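# Slide slip sheet beneath heat sink in gray crate

## Task

Get the thin flat slip sheet lying flat on the floor of the gray crate with the finned metal heat sink resting on top of it, fins pointing upward, and make sure the gray crate ends up upright and level on the table.

## Robot and tools

Robot: two arms on a table. left_arm carries a two-finger gripper; right_arm carries a suction cup (vacuum tool). Cameras: cam_low (fixed), cam_left_wrist and cam_right_wrist (one on each arm), all 896x504 pixels.

Frames. The scene frame has its origin on the table surface halfway between the two nominal bases, +x pointing out over the table, +z up, and left_arm on the +y side (image left/right does not match these names). Calibrated bases: left_arm at (+0.011, +0.341, 0) m, right_arm at (+0.023, -0.361, 0) m, both with almost no yaw and z up. Every pose, velocity and offset for an arm, and its wrist camera pose, is given in that arm's own base frame; cam_low and the table use the scene frame. Reported positions can be off by a few centimetres, more at long reach.

Gripper geometry: fingers point along the gripper's +z and open and close along its y. The reported position is the point between the pads when closed; fingertips extend about 19 mm past it when closed, 6 mm when open. A block juts out about 10 cm toward the gripper's +x. Suction tool: the reported point is the centre of the cup rim (41 mm wide), the cup faces its +z, and about 3 cm back the tool body widens to roughly 9 cm sideways.

execute_actions(actions, cameras). actions is a list of actions; each action is a list of 1 to 15 rows; each row is one flat list of 16 numbers in [-1, 1] covering both arms, in this order: left dx, dy, dz, rx, ry, rz, gripper position, force_limit, speed, then right dx, dy, dz, rx, ry, rz, suction. Each row lasts 1/30 s; if fewer than 15 rows are given, the last one is held for the remaining steps. The six pose numbers per arm are an offset, not a pose: measured in that arm's base axes from its Hand target as it was when the action began (every row counts from that same start, not from the row before), with 1.0 meaning 0.6 m or 180 degrees; rx, ry, rz form a single rotation vector, turning about the Hand target's position. Sending the same offset again moves further. All zeros re-requests the current Hand target. Gripper position is absolute: +1 fully open (85 mm), about -0.8 pads touch, -1 closes until blocked. force_limit and speed (both start at +1) set grip strength and finger speed (about 20, 85, 150 mm/s at -1, 0, +1); a change only applies after a new position number (differing by 0.01 or more). Suction above 0.01 is on, 0.01 or less is off, and it stays as last sent. Always resend the gripper and suction numbers you want kept; 0 there is a real command. An empty actions list just reports state. cameras selects images (omitted, null or ["all"] = all, [] = none).

move(target, speed, blend, stop_force, zero, blocking, cameras). target is one 16-number row as above, or a list of up to 15 such rows; every row is an offset from the Hand targets at the move's start, same axes and scale. The end effectors travel straight lines, ending together, with no obstacle avoidance, at least 0.5 s and at most 10 s. speed: top speed in m/s, 0.002 to 1, default 0.25 (turns up to twice that in rad/s); one value or one per target. blend: corner rounding in m for lists, default 0. stop_force: 12 to 80 N, ends an arm's path when it feels that much push against its travel; use it only slowly, with small values, not while turning, and omit it when backing off a contact. zero (default true) re-zeroes force before the move. blocking=false returns after about 0.5 s while the move continues (not allowed with stop_force). The result adds a move: line, e.g. done, off_target, moving, held or fault, plus limits=paced (pose was clipped) or limits=held (steps withheld).

wait(seconds 0 to 10) lets time pass holding commands. stop() brakes a running move. zoom_image(camera, region=[x0, y0, x1, y1]) magnifies part of that camera's latest image, at most 504 by 504 pixels. finished_scene(scene) ends the current scene for good; give its number.

Results: end_effector_position (m) and end_effector_quat_wxyz in the arm's base frame; Hand target is the last commanded pose after clipping, and the base for the next offsets. The controller clips each step to 70 mm and 16 degrees from the measured pose, so an arm may stop short; send the remaining gap as an offset. object_status: 0 moving, 1 blocked while opening, 2 blocked while closing (a grip), 3 reached requested position or pads met. position_measured is in counts: 3 fully open, 78 about 60 mm, 130 about 40 mm, 180 about 20 mm, 230 pads touching. suction_measured: near 0 means no seal, 0.83 or more airtight; part_present is 1 above 0.50 and drops below 0.45. The cup seals only on smooth flat areas with no edges or holes under it, and shortens up to 16 mm under vacuum. To release, set the part down first, then switch suction off. Flange force gives the estimated outside force on the tool in its own axes (noisy; "no reading" near singular poses). Joint velocities read "within noise" when the arm is still.

Avoid: any outside force of 150 N or joint torque at its limit (waist, shoulder, elbow 150 N m; forearm roll, wrist pitch, wrist roll 37.6 N m), which freezes the arm for 10 s; commanding past a firm contact; fast impacts; the arms or tools touching each other; squeezing a part hard while it still rests on something; dropping or releasing moving parts; anything ending up off the table. Long stretched reaches or heavy holds heat motors (MOTOR HOT warning, then a lengthy brake stop). Loose objects may occasionally be nudged by outside pushes.

Each tool is called after "Request:" in YAML: its name, and indented under it one key for each argument.

## Session

Request:
execute_actions:
  actions: []

Scene clock: 0.00 s.
left_arm: end_effector_position=(+0.4902, +0.3643, +0.1934) position_measured=3 object_status=3 end_effector_quat_wxyz=(-0.235, +0.771, -0.030, +0.591) | right_arm: end_effector_position=(+0.3504, -0.1278, +0.3442) suction_measured=0.00 part_present=0 end_effector_quat_wxyz=(+0.404, +0.364, +0.817, +0.191)
Joint positions: left_arm=[0.526 0.099 -0.886 2.887 -0.806 -0.274] | right_arm=[-0.026 -0.847 -0.68 -0.053 -0.812 -0.795]
Joint velocities: within noise
Flange force (N): no reading
Hand target: left_arm +0.4902, +0.3643, +0.1934; -0.235, +0.771, -0.030, +0.591 | right_arm +0.3504, -0.1278, +0.3442; +0.404, +0.364, +0.817, +0.191

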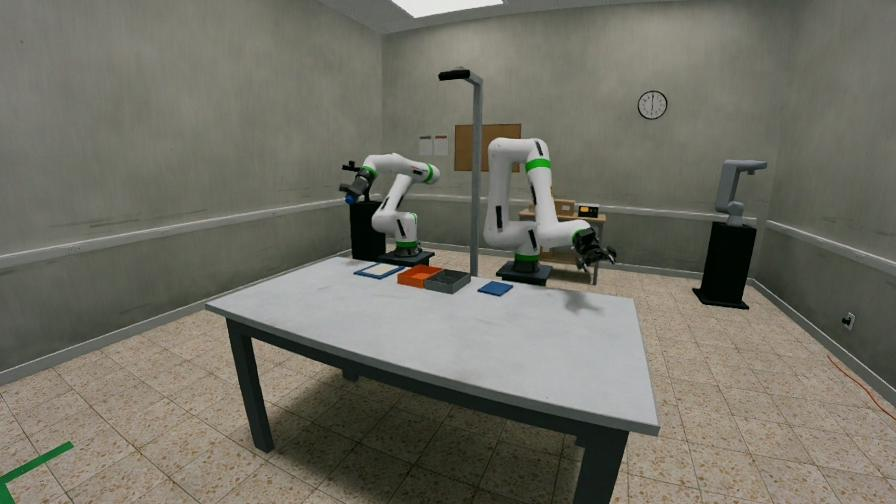

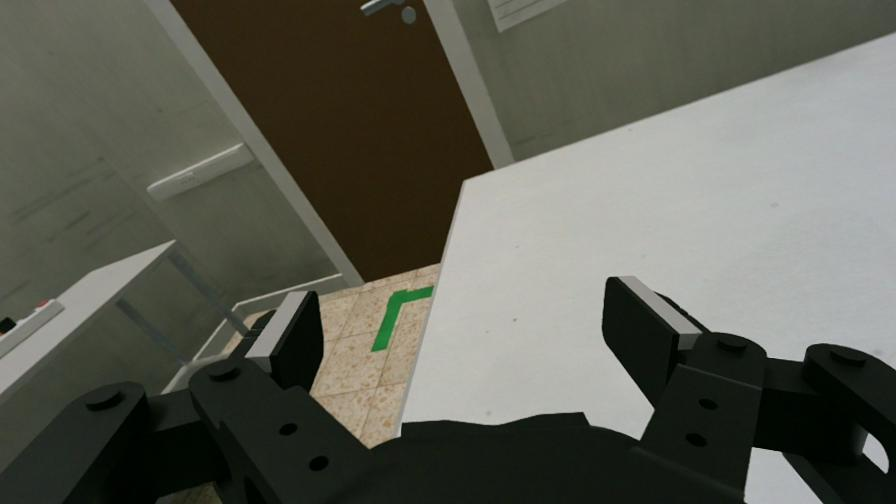

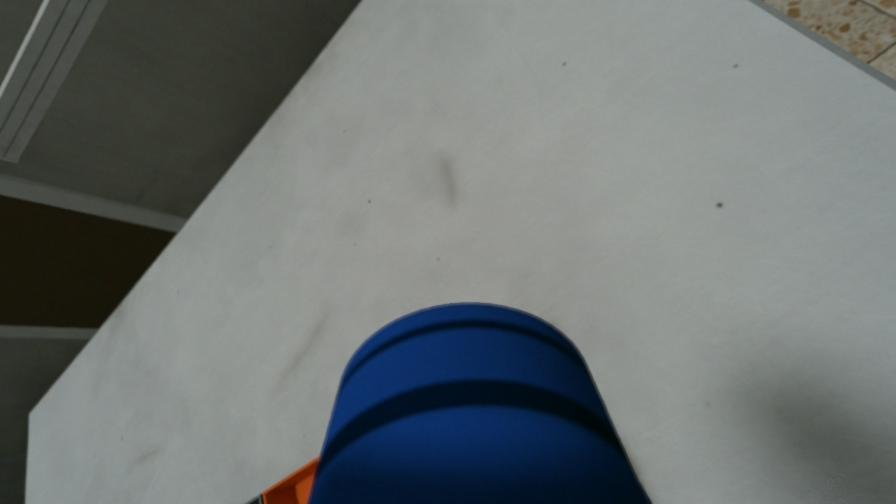

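Request:
zoom_image:
  camera: "cam_low"
  region: [320, 240, 560, 320]

Scaled by 2.100 from the camera's 896x504 image, which has a finer 1280x720 frame.

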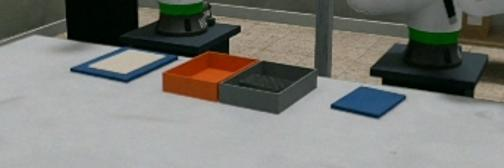

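Request:
move:
  target: [0,0,0,-0.162,0.408,0.021,1,0,0,0,0,0.1,-0.129,0.274,0.247,0]

Scene clock: 5.00 s.
left_arm: end_effector_position=(+0.4902, +0.3642, +0.1934) position_measured=3 object_status=3 end_effector_quat_wxyz=(-0.001, +1.000, +0.001, +0.000) | right_arm: end_effector_position=(+0.3504, -0.1279, +0.4042) suction_measured=0.00 part_present=0 end_effector_quat_wxyz=(+0.000, +0.000, +1.000, +0.001)
Joint positions: left_arm=[0.424 0.427 0.304 3.14 1.448 -0.422] | right_arm=[0.005 -0.162 0.096 -0.001 -1.828 -0.006]
Joint velocities: within noise
Flange force (N): left_arm=[1.8 2.2 -2.0] | right_arm=[-2.9 -1.1 -0.5]
Hand target: left_arm +0.4902, +0.3643, +0.1934; -0.001, +1.000, +0.001, +0.000 | right_arm +0.3504, -0.1278, +0.4042; +0.000, +0.000, +1.000, +0.001
Off the commanded pose: left_arm 0.000 m, 0 deg | right_arm 0.000 m, 0 deg.
move: done; limits=paced

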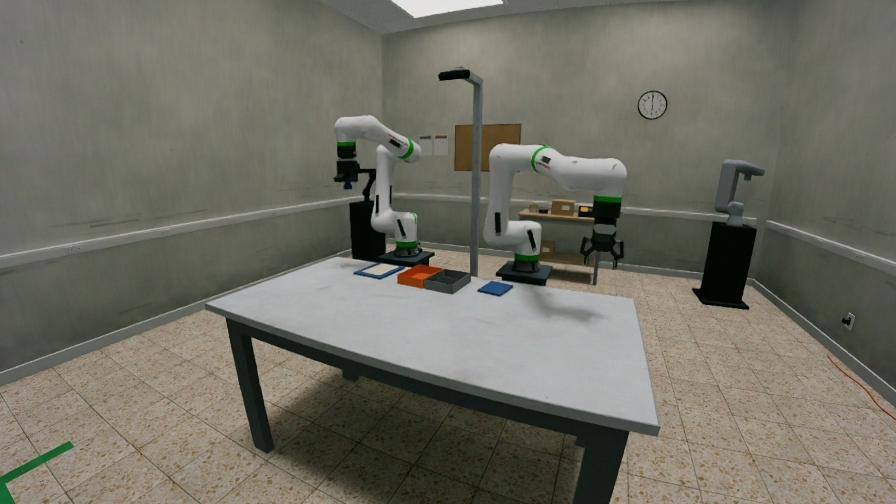

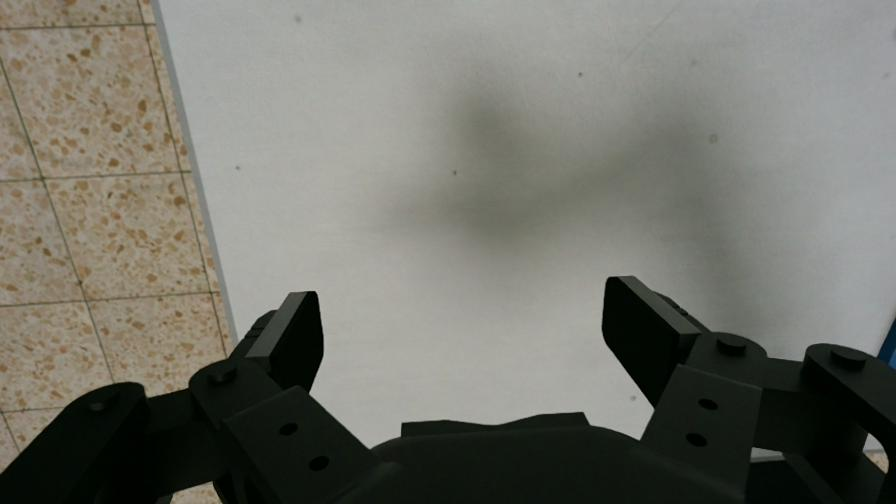

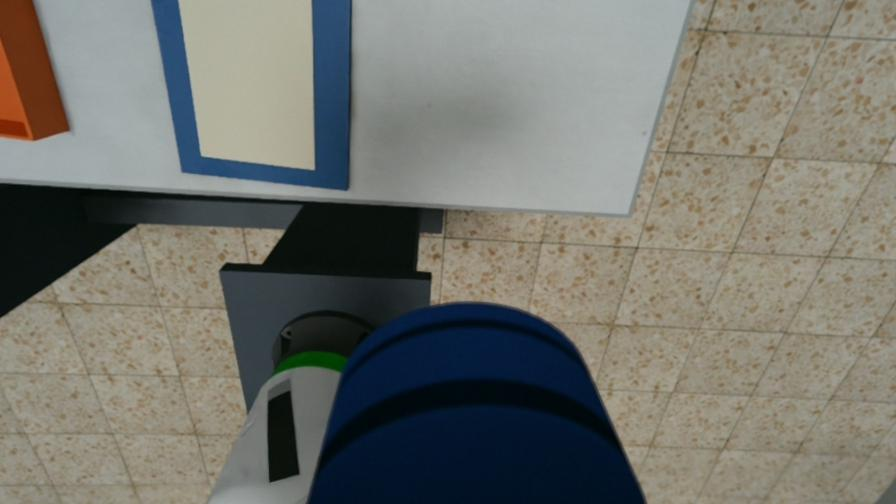

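Request:
move:
  target: [0,0,0.4,0,0,0,1,0,0,0.35,0.35,0.1,0,0,0,0]

Request:
move:
  target: [0,0,0,0,0,0,1,0,0,0,0.4,0,0,0,0,0]

Scene clock: 7.77 s.
left_arm: end_effector_position=(+0.4902, +0.3643, +0.4334) position_measured=3 object_status=3 end_effector_quat_wxyz=(-0.001, +1.000, +0.001, +0.000) | right_arm: end_effector_position=(+0.5604, +0.0822, +0.4642) suction_measured=0.00 part_present=0 end_effector_quat_wxyz=(+0.000, +0.000, +1.000, +0.001)
Joint positions: left_arm=[0.424 0.585 1.119 3.14 2.104 -0.423] | right_arm=[0.377 0.431 0.92 -0.001 -2.058 -0.378]
Joint velocities: within noise
Flange force (N): no reading
Hand target: left_arm +0.4902, +0.3643, +0.4334; -0.001, +1.000, +0.001, +0.000 | right_arm +0.5604, +0.0822, +0.4642; +0.000, +0.000, +1.000, +0.001
Off the commanded pose: left_arm 0.000 m, 0 deg | right_arm 0.000 m, 0 deg.
move: done

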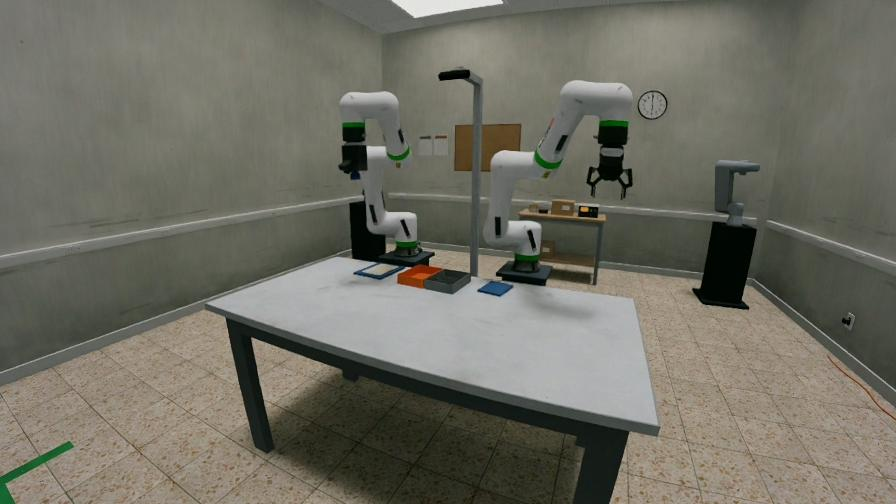

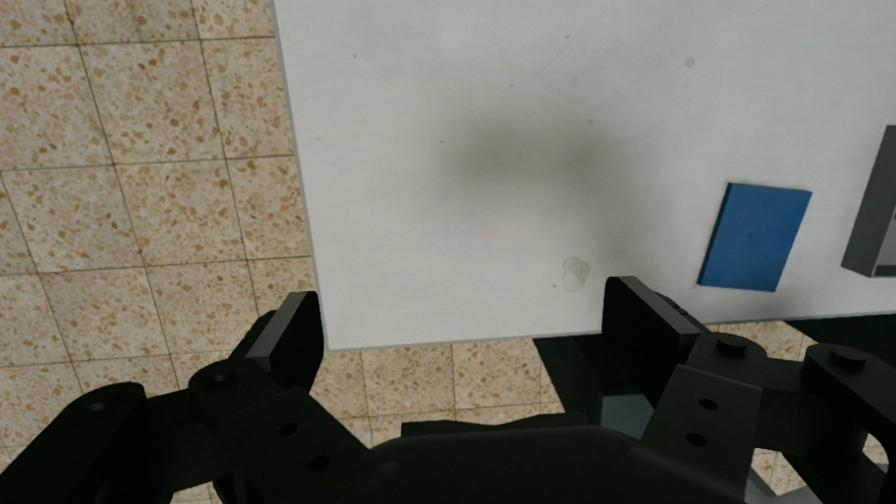

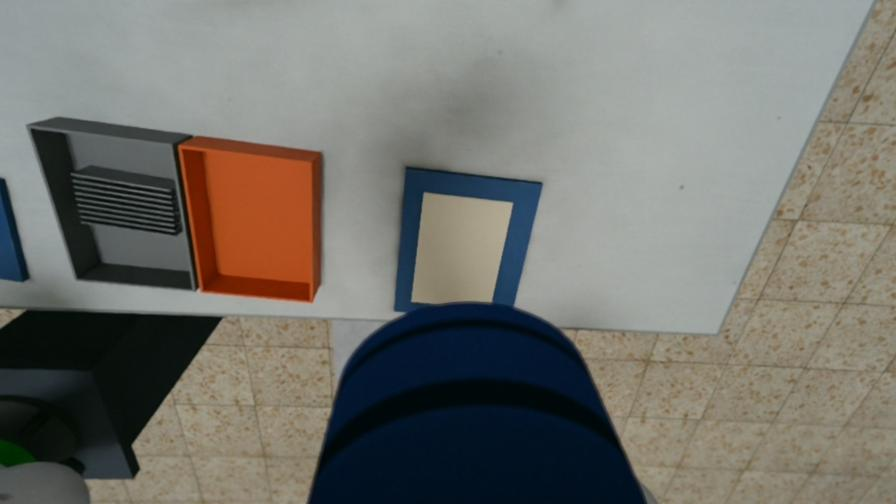

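Scene clock: 9.20 s.
left_arm: end_effector_position=(+0.4902, +0.3643, +0.4334) position_measured=3 object_status=3 end_effector_quat_wxyz=(-0.001, +1.000, +0.001, +0.000) | right_arm: end_effector_position=(+0.5594, +0.3216, +0.4632) suction_measured=0.00 part_present=0 end_effector_quat_wxyz=(+0.025, +0.000, +1.000, +0.015)
Joint positions: left_arm=[0.424 0.585 1.119 3.14 2.104 -0.423] | right_arm=[0.73 0.803 1.531 0.016 -2.242 -0.721]
Joint velocities: within noise
Flange force (N): no reading
Hand target: left_arm +0.4902, +0.3643, +0.4334; -0.001, +1.000, +0.001, +0.000 | right_arm +0.5604, +0.3222, +0.4642; +0.000, +0.000, +1.000, +0.001
Off the commanded pose: left_arm 0.000 m, 0 deg | right_arm 0.002 m, 3 deg.
elbow stopped short (right arm): the move would have taken joint 3 (elbow) straighter than the controller allows.
elbow read too straight (right arm): the controller reads joint 3 (elbow) straighter than it allows; while it does, the hand can move without a command.
move: off_target (right_arm)

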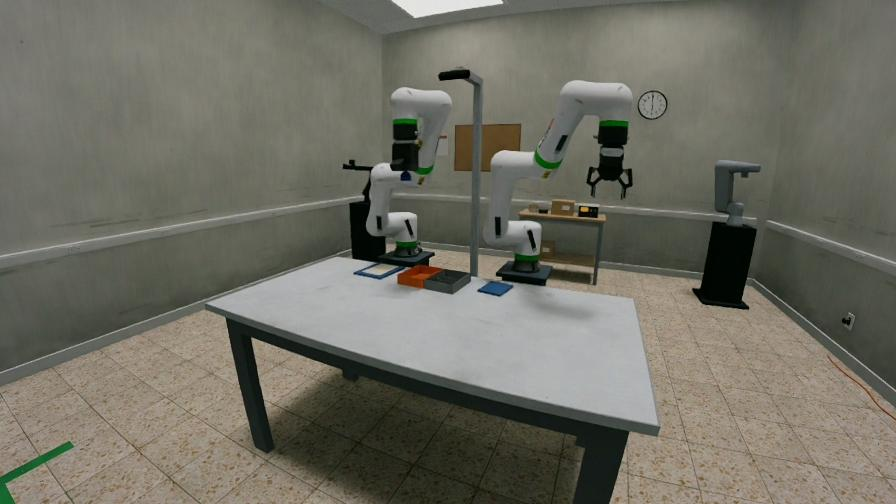

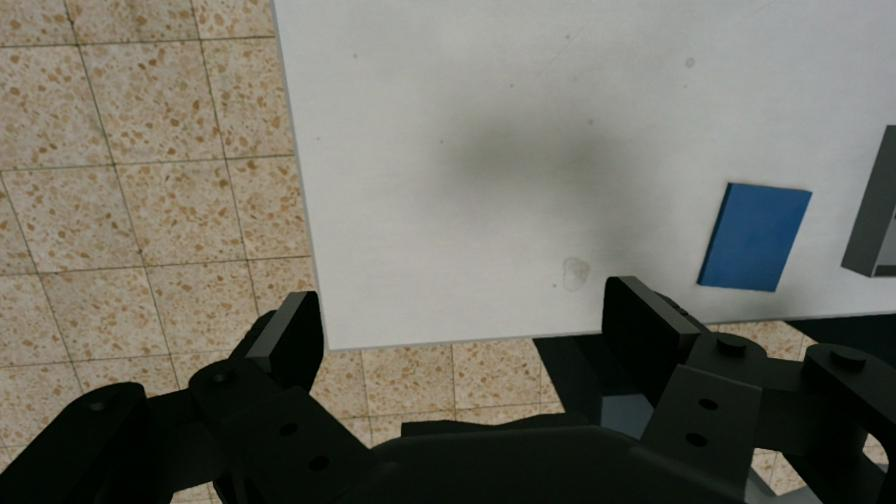

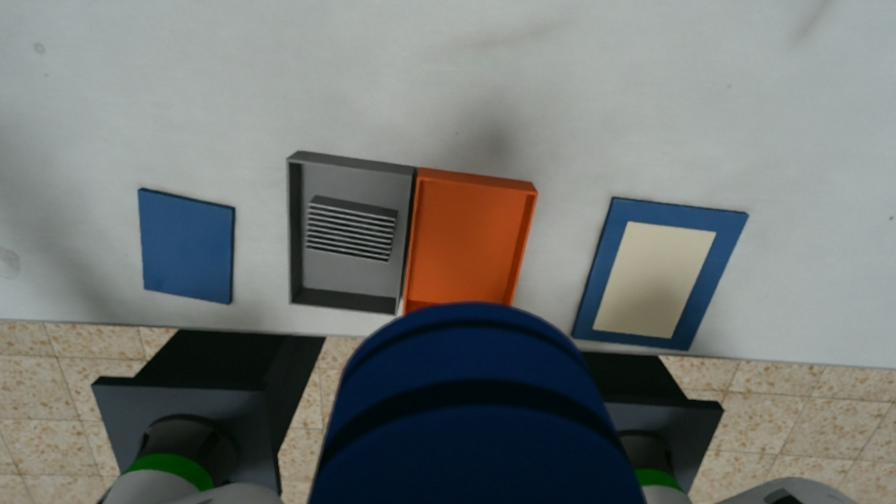

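Request:
move:
  target: [0,0,0,0,0,0,1,0,0,-0.172,-0.442,-0.357,0,0,0,0]
  cameras: ["cam_right_wrist"]

Request:
zoom_image:
  camera: "cam_right_wrist"
  region: [200, 0, 700, 400]

Scene clock: 13.80 s.
left_arm: end_effector_position=(+0.4902, +0.3643, +0.4334) position_measured=3 object_status=3 end_effector_quat_wxyz=(-0.001, +1.000, +0.001, +0.000) | right_arm: end_effector_position=(+0.4573, +0.0570, +0.2500) suction_measured=0.00 part_present=0 end_effector_quat_wxyz=(+0.000, +0.000, +1.000, +0.001)
Joint positions: left_arm=[0.424 0.585 1.119 3.14 2.104 -0.423] | right_arm=[0.409 0.036 -0.08 -0.001 -1.454 -0.41]
Joint velocities: within noise
Flange force (N): left_arm=no reading | right_arm=[-3.7 1.1 0.4]
Hand target: left_arm +0.4902, +0.3643, +0.4334; -0.001, +1.000, +0.001, +0.000 | right_arm +0.4572, +0.0570, +0.2500; +0.000, +0.000, +1.000, +0.001
Off the commanded pose: left_arm 0.000 m, 0 deg | right_arm 0.000 m, 0 deg.
move: done
Images, in order (width x height): cam_right_wrist 896x504.

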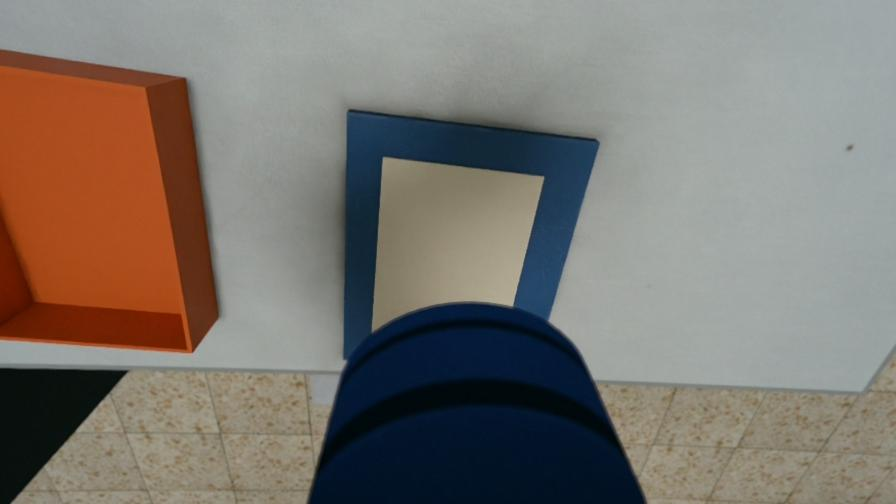

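Scaled by 1.008 from the camera's 896x504 image, which has a finer 1280x720 frame.

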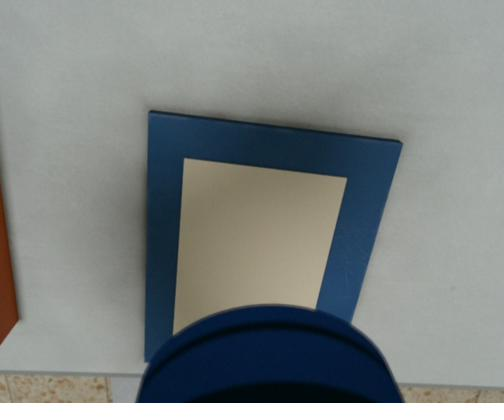

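Request:
move:
  target: [-0.033,-0.94,-0.14,0,0,0.5,1,0,0,0,-0.42,0.1,0,0,0,0]

Scene clock: 19.73 s.
left_arm: end_effector_position=(+0.4704, -0.1997, +0.3494) position_measured=3 object_status=3 end_effector_quat_wxyz=(+0.000, +0.707, +0.708, +0.000) | right_arm: end_effector_position=(+0.4572, -0.1950, +0.3100) suction_measured=0.00 part_present=0 end_effector_quat_wxyz=(+0.000, +0.000, +1.000, +0.001)
Joint positions: left_arm=[-0.658 0.174 0.344 3.142 1.742 2.23] | right_arm=[-0.139 0.122 0.153 -0.001 -1.601 0.139]
Joint velocities: within noise
Flange force (N): left_arm=[-0.7 -0.5 -2.6] | right_arm=[-2.5 -1.7 0.3]
Hand target: left_arm +0.4704, -0.1997, +0.3494; +0.000, +0.707, +0.708, +0.000 | right_arm +0.4572, -0.1950, +0.3100; +0.000, +0.000, +1.000, +0.001
Off the commanded pose: left_arm 0.000 m, 0 deg | right_arm 0.000 m, 0 deg.
move: done

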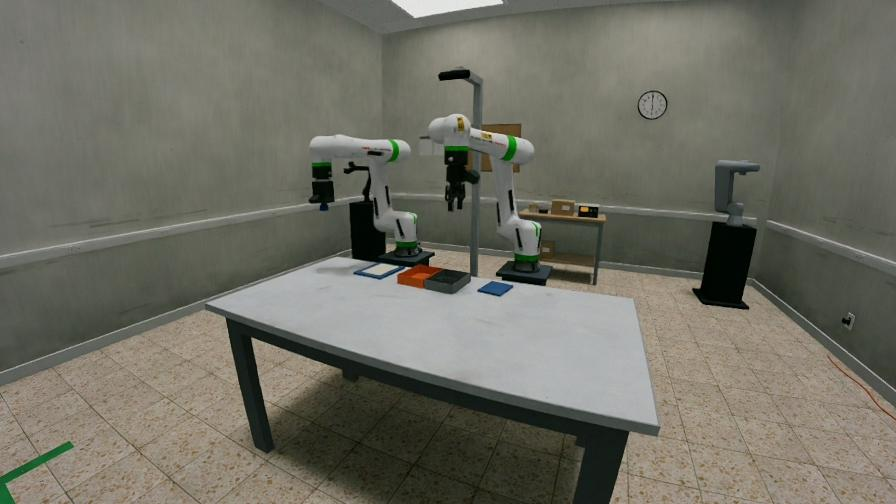

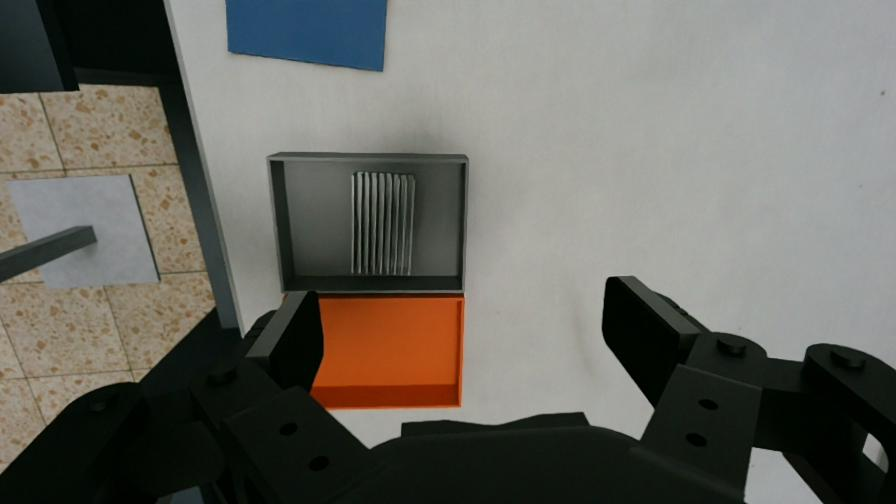

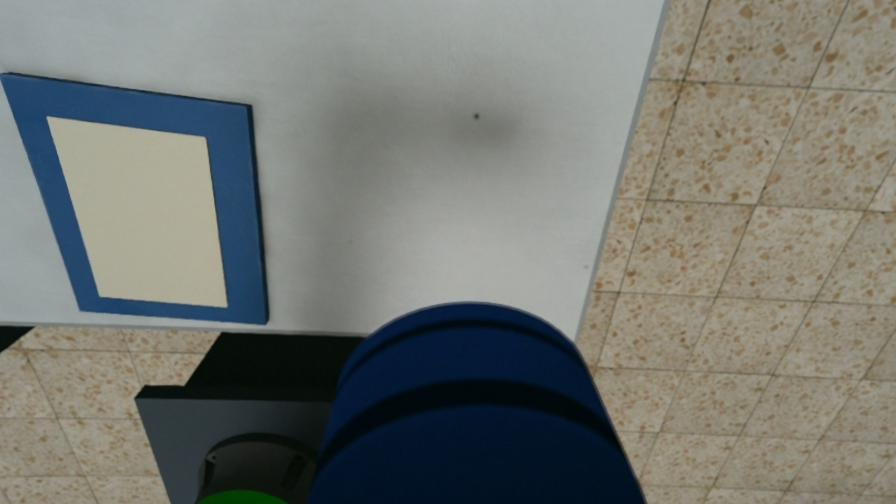

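Request:
move:
  target: [-0.13,-0.05,-0.25,0,0,0,1,0,0,0,0,0,0,0,0,0]
  cameras: ["cam_left_wrist"]

Scene clock: 22.03 s.
left_arm: end_effector_position=(+0.3924, -0.2297, +0.1995) position_measured=3 object_status=3 end_effector_quat_wxyz=(+0.000, +0.707, +0.708, +0.000) | right_arm: end_effector_position=(+0.4572, -0.1950, +0.3100) suction_measured=0.00 part_present=0 end_effector_quat_wxyz=(+0.000, +0.000, +1.000, +0.001)
Joint positions: left_arm=[-0.819 0.034 -0.159 3.143 1.378 2.391] | right_arm=[-0.139 0.122 0.153 -0.001 -1.601 0.139]
Joint velocities: within noise
Flange force (N): left_arm=[-1.9 -1.2 -2.9] | right_arm=[-3.3 -1.8 0.1]
Hand target: left_arm +0.3924, -0.2297, +0.1994; +0.000, +0.707, +0.708, +0.000 | right_arm +0.4572, -0.1950, +0.3100; +0.000, +0.000, +1.000, +0.001
Off the commanded pose: left_arm 0.000 m, 0 deg | right_arm 0.000 m, 0 deg.
move: done
Images, in order (width x height): cam_left_wrist 896x504.

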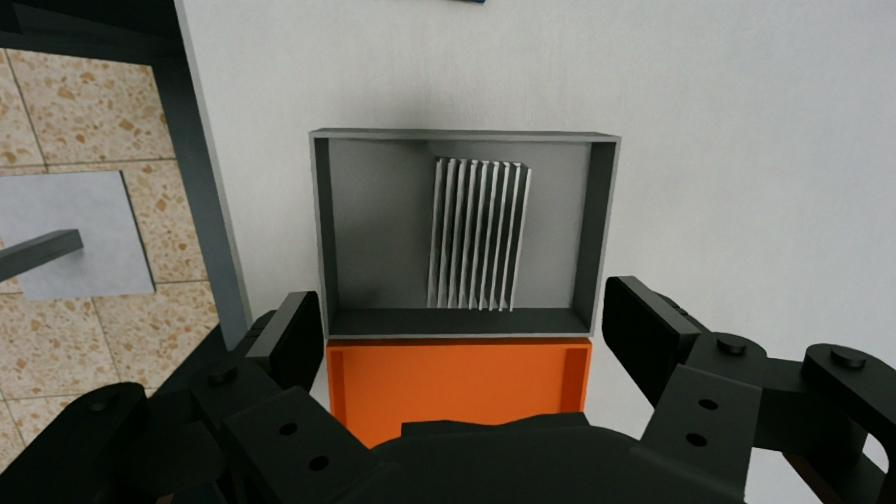

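Request:
move:
  target: [0.026,0,-0.117,0,0,-0.02,1,0,0,0,0,0,0,0,0,0]
  cameras: ["cam_left_wrist"]

Scene clock: 43.23 s.
left_arm: end_effector_position=(+0.4080, -0.2297, +0.1293) position_measured=3 object_status=3 end_effector_quat_wxyz=(+0.000, +0.728, +0.685, +0.000) | right_arm: end_effector_position=(+0.4572, -0.1950, +0.3100) suction_measured=0.00 part_present=0 end_effector_quat_wxyz=(+0.000, +0.000, +1.000, +0.001)
Joint positions: left_arm=[-0.793 0.116 -0.242 3.143 1.214 2.302] | right_arm=[-0.139 0.122 0.153 -0.001 -1.601 0.139]
Joint velocities: within noise
Flange force (N): left_arm=[-1.9 -1.4 -2.9] | right_arm=[-3.1 -1.6 -0.2]
Hand target: left_arm +0.4080, -0.2297, +0.1292; +0.000, +0.728, +0.685, +0.000 | right_arm +0.4572, -0.1950, +0.3100; +0.000, +0.000, +1.000, +0.001
Off the commanded pose: left_arm 0.000 m, 0 deg | right_arm 0.000 m, 0 deg.
move: done
Images, in order (width x height): cam_left_wrist 896x504.

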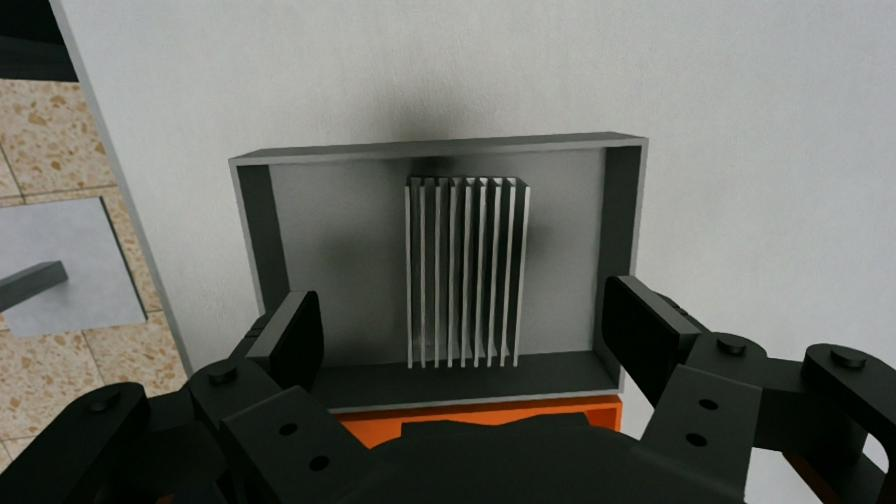

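Request:
move:
  target:
    - [0.007,0,-0.03,0,0,0,0.64,0,0,0,0,0,0,0,0,0]
    - [0.007,0,-0.09,0,0,0,0.64,0,0,0,0,0,0,0,0,0]
  cameras: ["cam_left_wrist"]

Scene clock: 45.00 s.
left_arm: end_effector_position=(+0.4122, -0.2297, +0.0752) position_measured=48 object_status=3 end_effector_quat_wxyz=(+0.000, +0.728, +0.685, -0.001) | right_arm: end_effector_position=(+0.4572, -0.1950, +0.3100) suction_measured=0.00 part_present=0 end_effector_quat_wxyz=(+0.000, +0.000, +1.000, +0.001)
Joint positions: left_arm=[-0.787 0.181 -0.305 3.143 1.086 2.296] | right_arm=[-0.139 0.122 0.153 -0.001 -1.601 0.139]
Joint velocities: within noise
Flange force (N): left_arm=[-1.8 -1.4 -2.9] | right_arm=[-3.1 -1.5 0.0]
Hand target: left_arm +0.4122, -0.2297, +0.0752; +0.000, +0.728, +0.685, +0.000 | right_arm +0.4572, -0.1950, +0.3100; +0.000, +0.000, +1.000, +0.001
Off the commanded pose: left_arm 0.000 m, 0 deg | right_arm 0.000 m, 0 deg.
move: done
Images, in order (width x height): cam_left_wrist 896x504.

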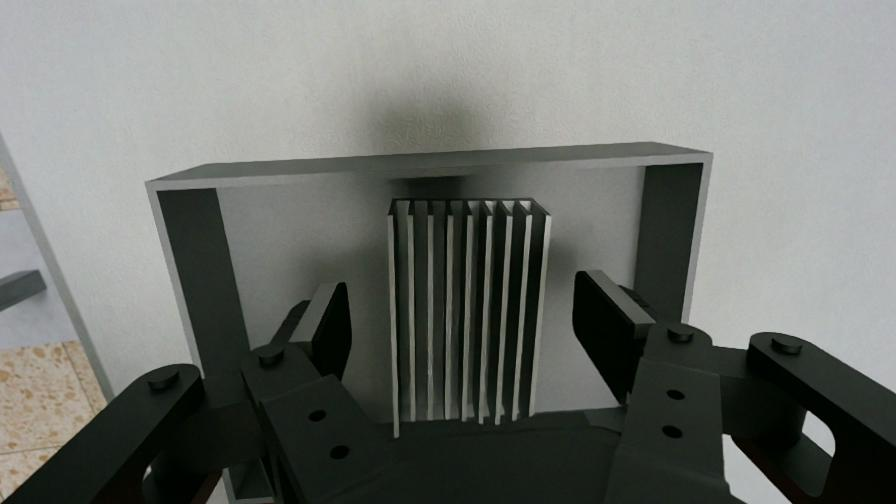

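Request:
move:
  target: [0.004,0,-0.067,0,0,0,0.64,0,0,0,0,0,0,0,0,0]
  speed: 0.08
  stop_force: 15
  cameras: ["cam_left_wrist"]

Scene clock: 46.53 s.
left_arm: end_effector_position=(+0.4146, -0.2297, +0.0350) position_measured=48 object_status=3 end_effector_quat_wxyz=(+0.000, +0.729, +0.685, +0.000) | right_arm: end_effector_position=(+0.4572, -0.1950, +0.3100) suction_measured=0.00 part_present=0 end_effector_quat_wxyz=(+0.000, +0.000, +1.000, +0.001)
Joint positions: left_arm=[-0.783 0.238 -0.343 3.143 0.991 2.292] | right_arm=[-0.139 0.122 0.153 -0.001 -1.601 0.139]
Joint velocities: within noise
Flange force (N): left_arm=[-2.0 -0.8 -3.4] | right_arm=[-2.8 -1.7 0.2]
Hand target: left_arm +0.4146, -0.2297, +0.0350; +0.000, +0.728, +0.685, +0.000 | right_arm +0.4572, -0.1950, +0.3100; +0.000, +0.000, +1.000, +0.001
Off the commanded pose: left_arm 0.000 m, 0 deg | right_arm 0.000 m, 0 deg.
move: done
Images, in order (width x height): cam_left_wrist 896x504.

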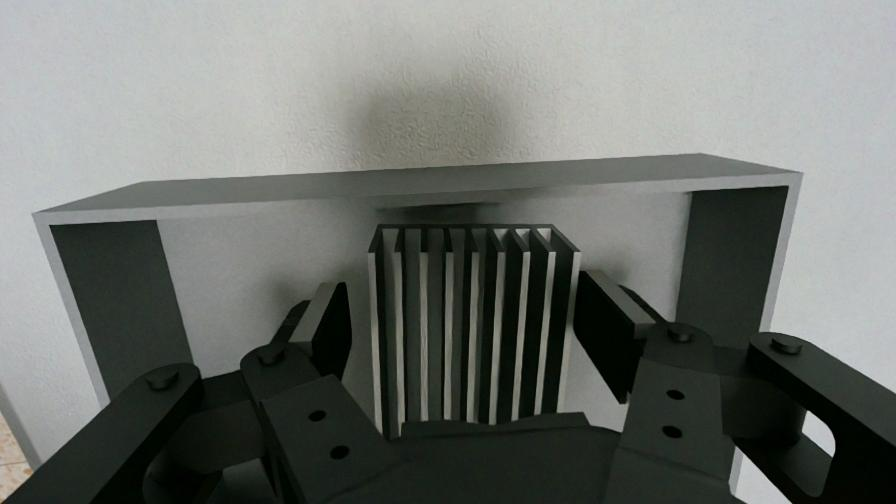

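Request:
move:
  target: [0.002,0,0,0,0,0,0.64,0,0,0,0,0,0,0,0,0]
  cameras: []

Request:
move:
  target: [0,0,0,0,0,0,-1,-0.5,-1,0,0,0,0,0,0,0]
  cameras: ["cam_left_wrist"]

Scene clock: 47.67 s.
left_arm: end_effector_position=(+0.4158, -0.2297, +0.0350) position_measured=48 object_status=3 end_effector_quat_wxyz=(+0.000, +0.728, +0.685, +0.000) | right_arm: end_effector_position=(+0.4572, -0.1950, +0.3100) suction_measured=0.00 part_present=0 end_effector_quat_wxyz=(+0.000, +0.000, +1.000, +0.001)
Joint positions: left_arm=[-0.781 0.241 -0.34 3.143 0.992 2.29] | right_arm=[-0.139 0.122 0.153 -0.001 -1.601 0.139]
Joint velocities: within noise
Flange force (N): left_arm=[-1.9 -1.0 -2.9] | right_arm=[-3.8 -1.6 0.2]
Hand target: left_arm +0.4158, -0.2297, +0.0350; +0.000, +0.728, +0.685, +0.000 | right_arm +0.4572, -0.1950, +0.3100; +0.000, +0.000, +1.000, +0.001
Off the commanded pose: left_arm 0.000 m, 0 deg | right_arm 0.000 m, 0 deg.
move: done
No camera images: "cameras" was empty.

Scene clock: 48.50 s.
left_arm: end_effector_position=(+0.4158, -0.2297, +0.0351) position_measured=78 object_status=0 end_effector_quat_wxyz=(+0.000, +0.728, +0.685, +0.000) | right_arm: end_effector_position=(+0.4572, -0.1950, +0.3100) suction_measured=0.00 part_present=0 end_effector_quat_wxyz=(+0.000, +0.000, +1.000, +0.001)
Joint positions: left_arm=[-0.781 0.241 -0.339 3.143 0.992 2.29] | right_arm=[-0.139 0.122 0.153 -0.001 -1.601 0.139]
Joint velocities: within noise
Flange force (N): left_arm=[-1.0 -5.3 -20.5] | right_arm=[-3.3 -1.9 0.3]
Hand target: left_arm +0.4158, -0.2297, +0.0350; +0.000, +0.728, +0.685, +0.000 | right_arm +0.4572, -0.1950, +0.3100; +0.000, +0.000, +1.000, +0.001
Off the commanded pose: left_arm 0.000 m, 0 deg | right_arm 0.000 m, 0 deg.
move: done
Images, in order (width x height): cam_left_wrist 896x504.

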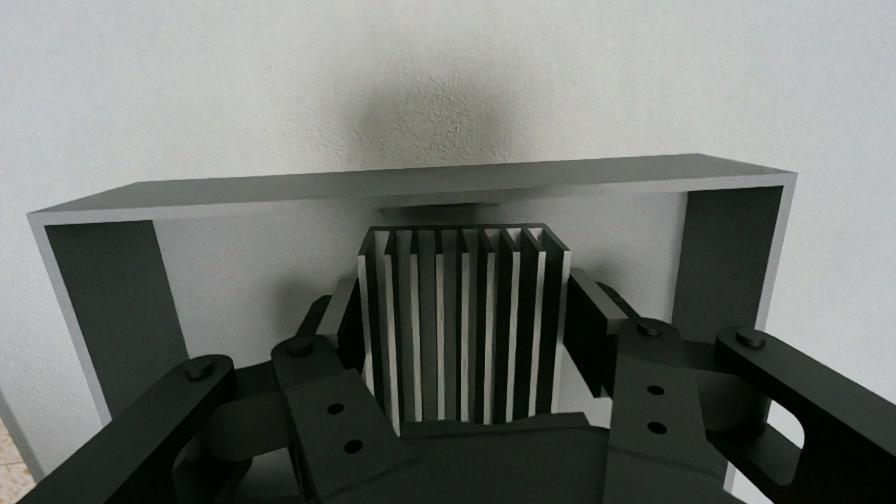

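Request:
move:
  target:
    - [0,0,0.03,0,0,0,-1,-0.5,-1,0,0,0,0,0,0,0]
    - [0,0,0.25,0,0,0,-1,-0.5,-1,0,0,0,0,0,0,0]
  speed: [0.05,0.15]
  cameras: ["cam_left_wrist","cam_low"]

Scene clock: 50.47 s.
left_arm: end_effector_position=(+0.4158, -0.2296, +0.1851) position_measured=78 object_status=2 end_effector_quat_wxyz=(+0.000, +0.728, +0.685, +0.000) | right_arm: end_effector_position=(+0.4572, -0.1950, +0.3100) suction_measured=0.00 part_present=0 end_effector_quat_wxyz=(+0.000, +0.000, +1.000, +0.001)
Joint positions: left_arm=[-0.781 0.093 -0.132 3.142 1.347 2.291] | right_arm=[-0.139 0.122 0.153 -0.001 -1.601 0.139]
Joint velocities: within noise
Flange force (N): left_arm=[-1.4 -2.3 -0.2] | right_arm=[-3.1 -1.5 0.3]
Hand target: left_arm +0.4158, -0.2297, +0.1850; +0.000, +0.728, +0.685, +0.000 | right_arm +0.4572, -0.1950, +0.3100; +0.000, +0.000, +1.000, +0.001
Off the commanded pose: left_arm 0.000 m, 0 deg | right_arm 0.000 m, 0 deg.
move: done
Images, in order (width x height): cam_low 896x504, cam_left_wrist 896x504.

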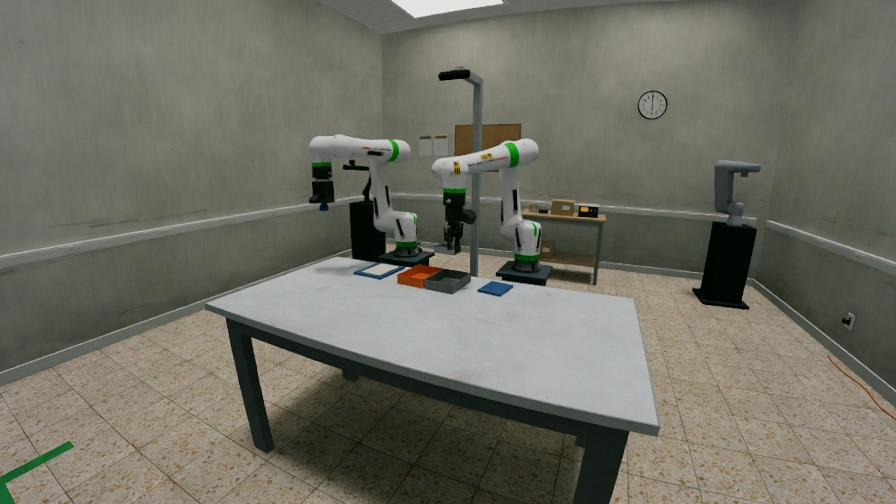

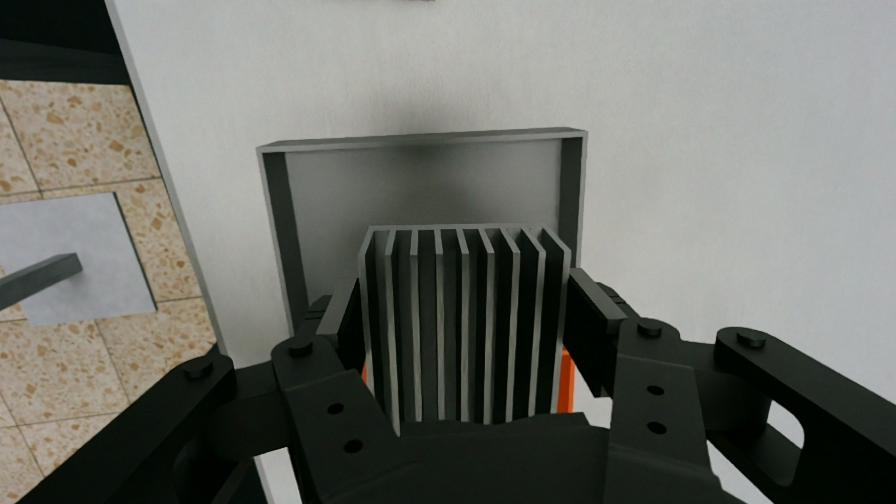

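Request:
move:
  target: [0,0.58,0,0,0,0,-1,-0.5,-1,-0.143,0.417,-0.383,0,0,0,0]
  cameras: ["cam_left_wrist","cam_right_wrist"]

Scene clock: 53.47 s.
left_arm: end_effector_position=(+0.4158, +0.1183, +0.1850) position_measured=78 object_status=2 end_effector_quat_wxyz=(+0.000, +0.729, +0.685, +0.000) | right_arm: end_effector_position=(+0.3715, +0.0551, +0.0802) suction_measured=0.00 part_present=0 end_effector_quat_wxyz=(+0.000, +0.000, +1.000, +0.001)
Joint positions: left_arm=[-0.028 -0.015 -0.244 3.142 1.343 1.538] | right_arm=[0.5 -0.043 -0.579 -0.001 -1.034 -0.5]
Joint velocities: within noise
Flange force (N): left_arm=[-3.7 0.1 -0.6] | right_arm=[-3.9 0.6 1.6]
Hand target: left_arm +0.4158, +0.1183, +0.1850; +0.000, +0.728, +0.685, +0.000 | right_arm +0.3714, +0.0552, +0.0802; +0.000, +0.000, +1.000, +0.001
Off the commanded pose: left_arm 0.000 m, 0 deg | right_arm 0.000 m, 0 deg.
move: done
Images, in order (width x height): cam_left_wrist 896x504, cam_right_wrist 896x504.

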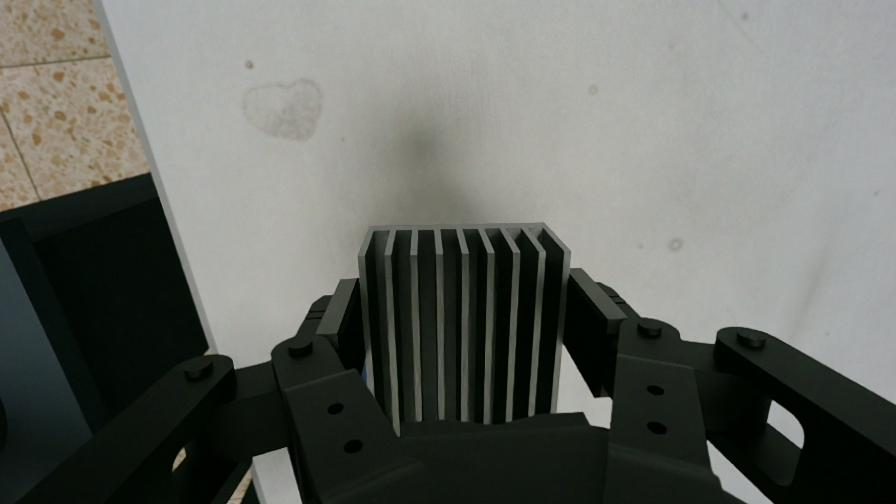

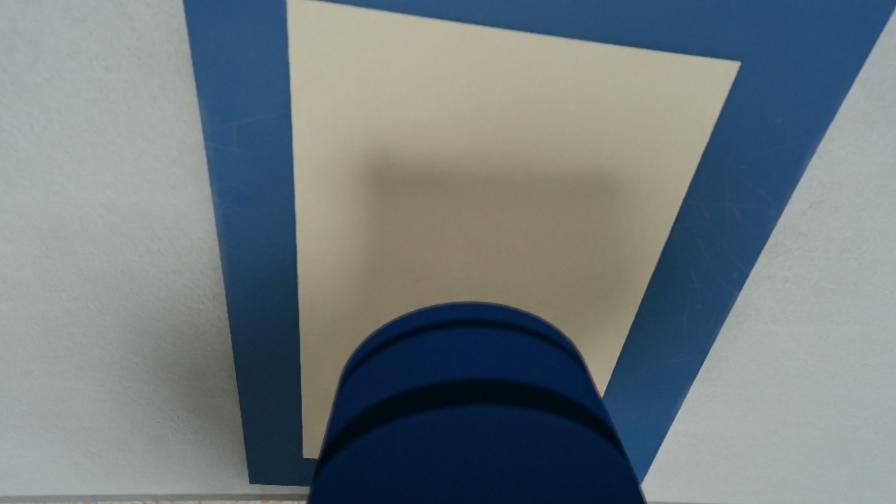

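Request:
move:
  target: [0,0,0,0,0,0,-1,-0.5,-1,-0.03,-0.008,-0.07,0,0,0,1]
  speed: 0.12
  cameras: ["cam_right_wrist"]

Request:
move:
  target: [0,0,0,0,0,0,-1,-0.5,-1,0,0,-0.06,0,0,0,1]
  speed: 0.02
  stop_force: 12
  cameras: ["cam_right_wrist"]

Scene clock: 55.90 s.
left_arm: end_effector_position=(+0.4158, +0.1183, +0.1850) position_measured=78 object_status=2 end_effector_quat_wxyz=(+0.000, +0.728, +0.685, +0.000) | right_arm: end_effector_position=(+0.3535, +0.0504, +0.0382) suction_measured=0.00 part_present=0 end_effector_quat_wxyz=(+0.000, +0.000, +1.000, +0.001)
Joint positions: left_arm=[-0.028 -0.015 -0.244 3.142 1.343 1.538] | right_arm=[0.514 -0.022 -0.676 -0.001 -0.916 -0.513]
Joint velocities: within noise
Flange force (N): left_arm=[-2.5 -0.5 -0.4] | right_arm=[-3.2 0.1 1.8]
Hand target: left_arm +0.4158, +0.1183, +0.1850; +0.000, +0.728, +0.685, +0.000 | right_arm +0.3534, +0.0504, +0.0382; +0.000, +0.000, +1.000, +0.001
Off the commanded pose: left_arm 0.000 m, 0 deg | right_arm 0.000 m, 0 deg.
move: done
Images, in order (width x height): cam_right_wrist 896x504.

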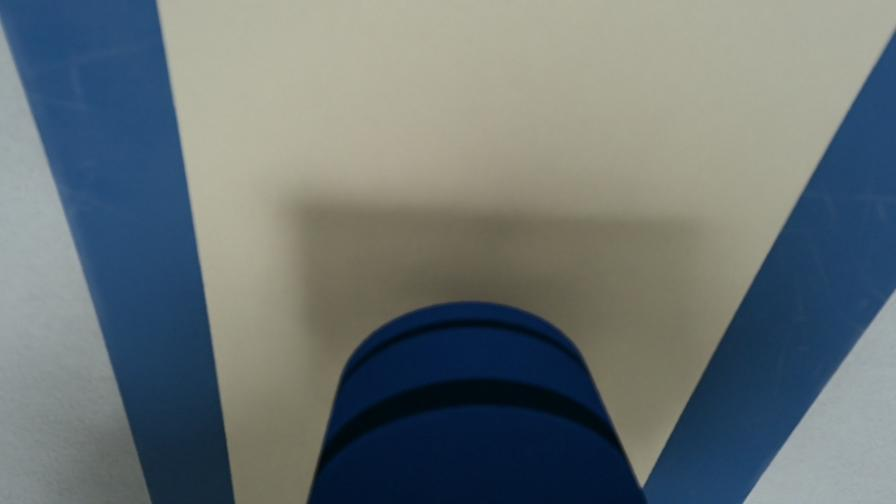

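Scene clock: 58.30 s.
left_arm: end_effector_position=(+0.4158, +0.1183, +0.1850) position_measured=78 object_status=2 end_effector_quat_wxyz=(+0.000, +0.728, +0.685, +0.000) | right_arm: end_effector_position=(+0.3534, +0.0504, +0.0022) suction_measured=1.00 part_present=1 end_effector_quat_wxyz=(+0.000, +0.000, +1.000, +0.001)
Joint positions: left_arm=[-0.028 -0.015 -0.244 3.142 1.343 1.538] | right_arm=[0.514 0.052 -0.71 -0.001 -0.807 -0.513]
Joint velocities: within noise
Flange force (N): left_arm=[-2.5 0.0 -0.6] | right_arm=[-3.9 0.2 2.6]
Hand target: left_arm +0.4158, +0.1183, +0.1850; +0.000, +0.728, +0.685, +0.000 | right_arm +0.3534, +0.0504, +0.0022; +0.000, +0.000, +1.000, +0.001
Off the commanded pose: left_arm 0.000 m, 0 deg | right_arm 0.000 m, 0 deg.
move: done
Images, in order (width x height): cam_right_wrist 896x504.

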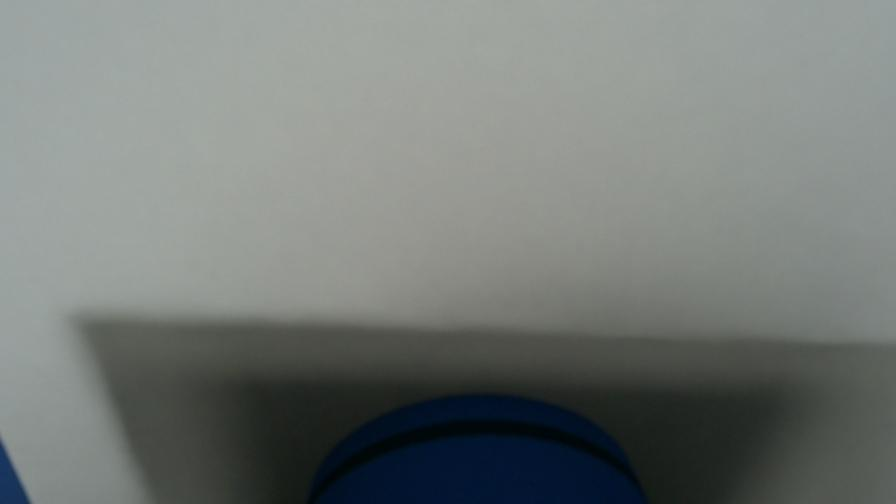

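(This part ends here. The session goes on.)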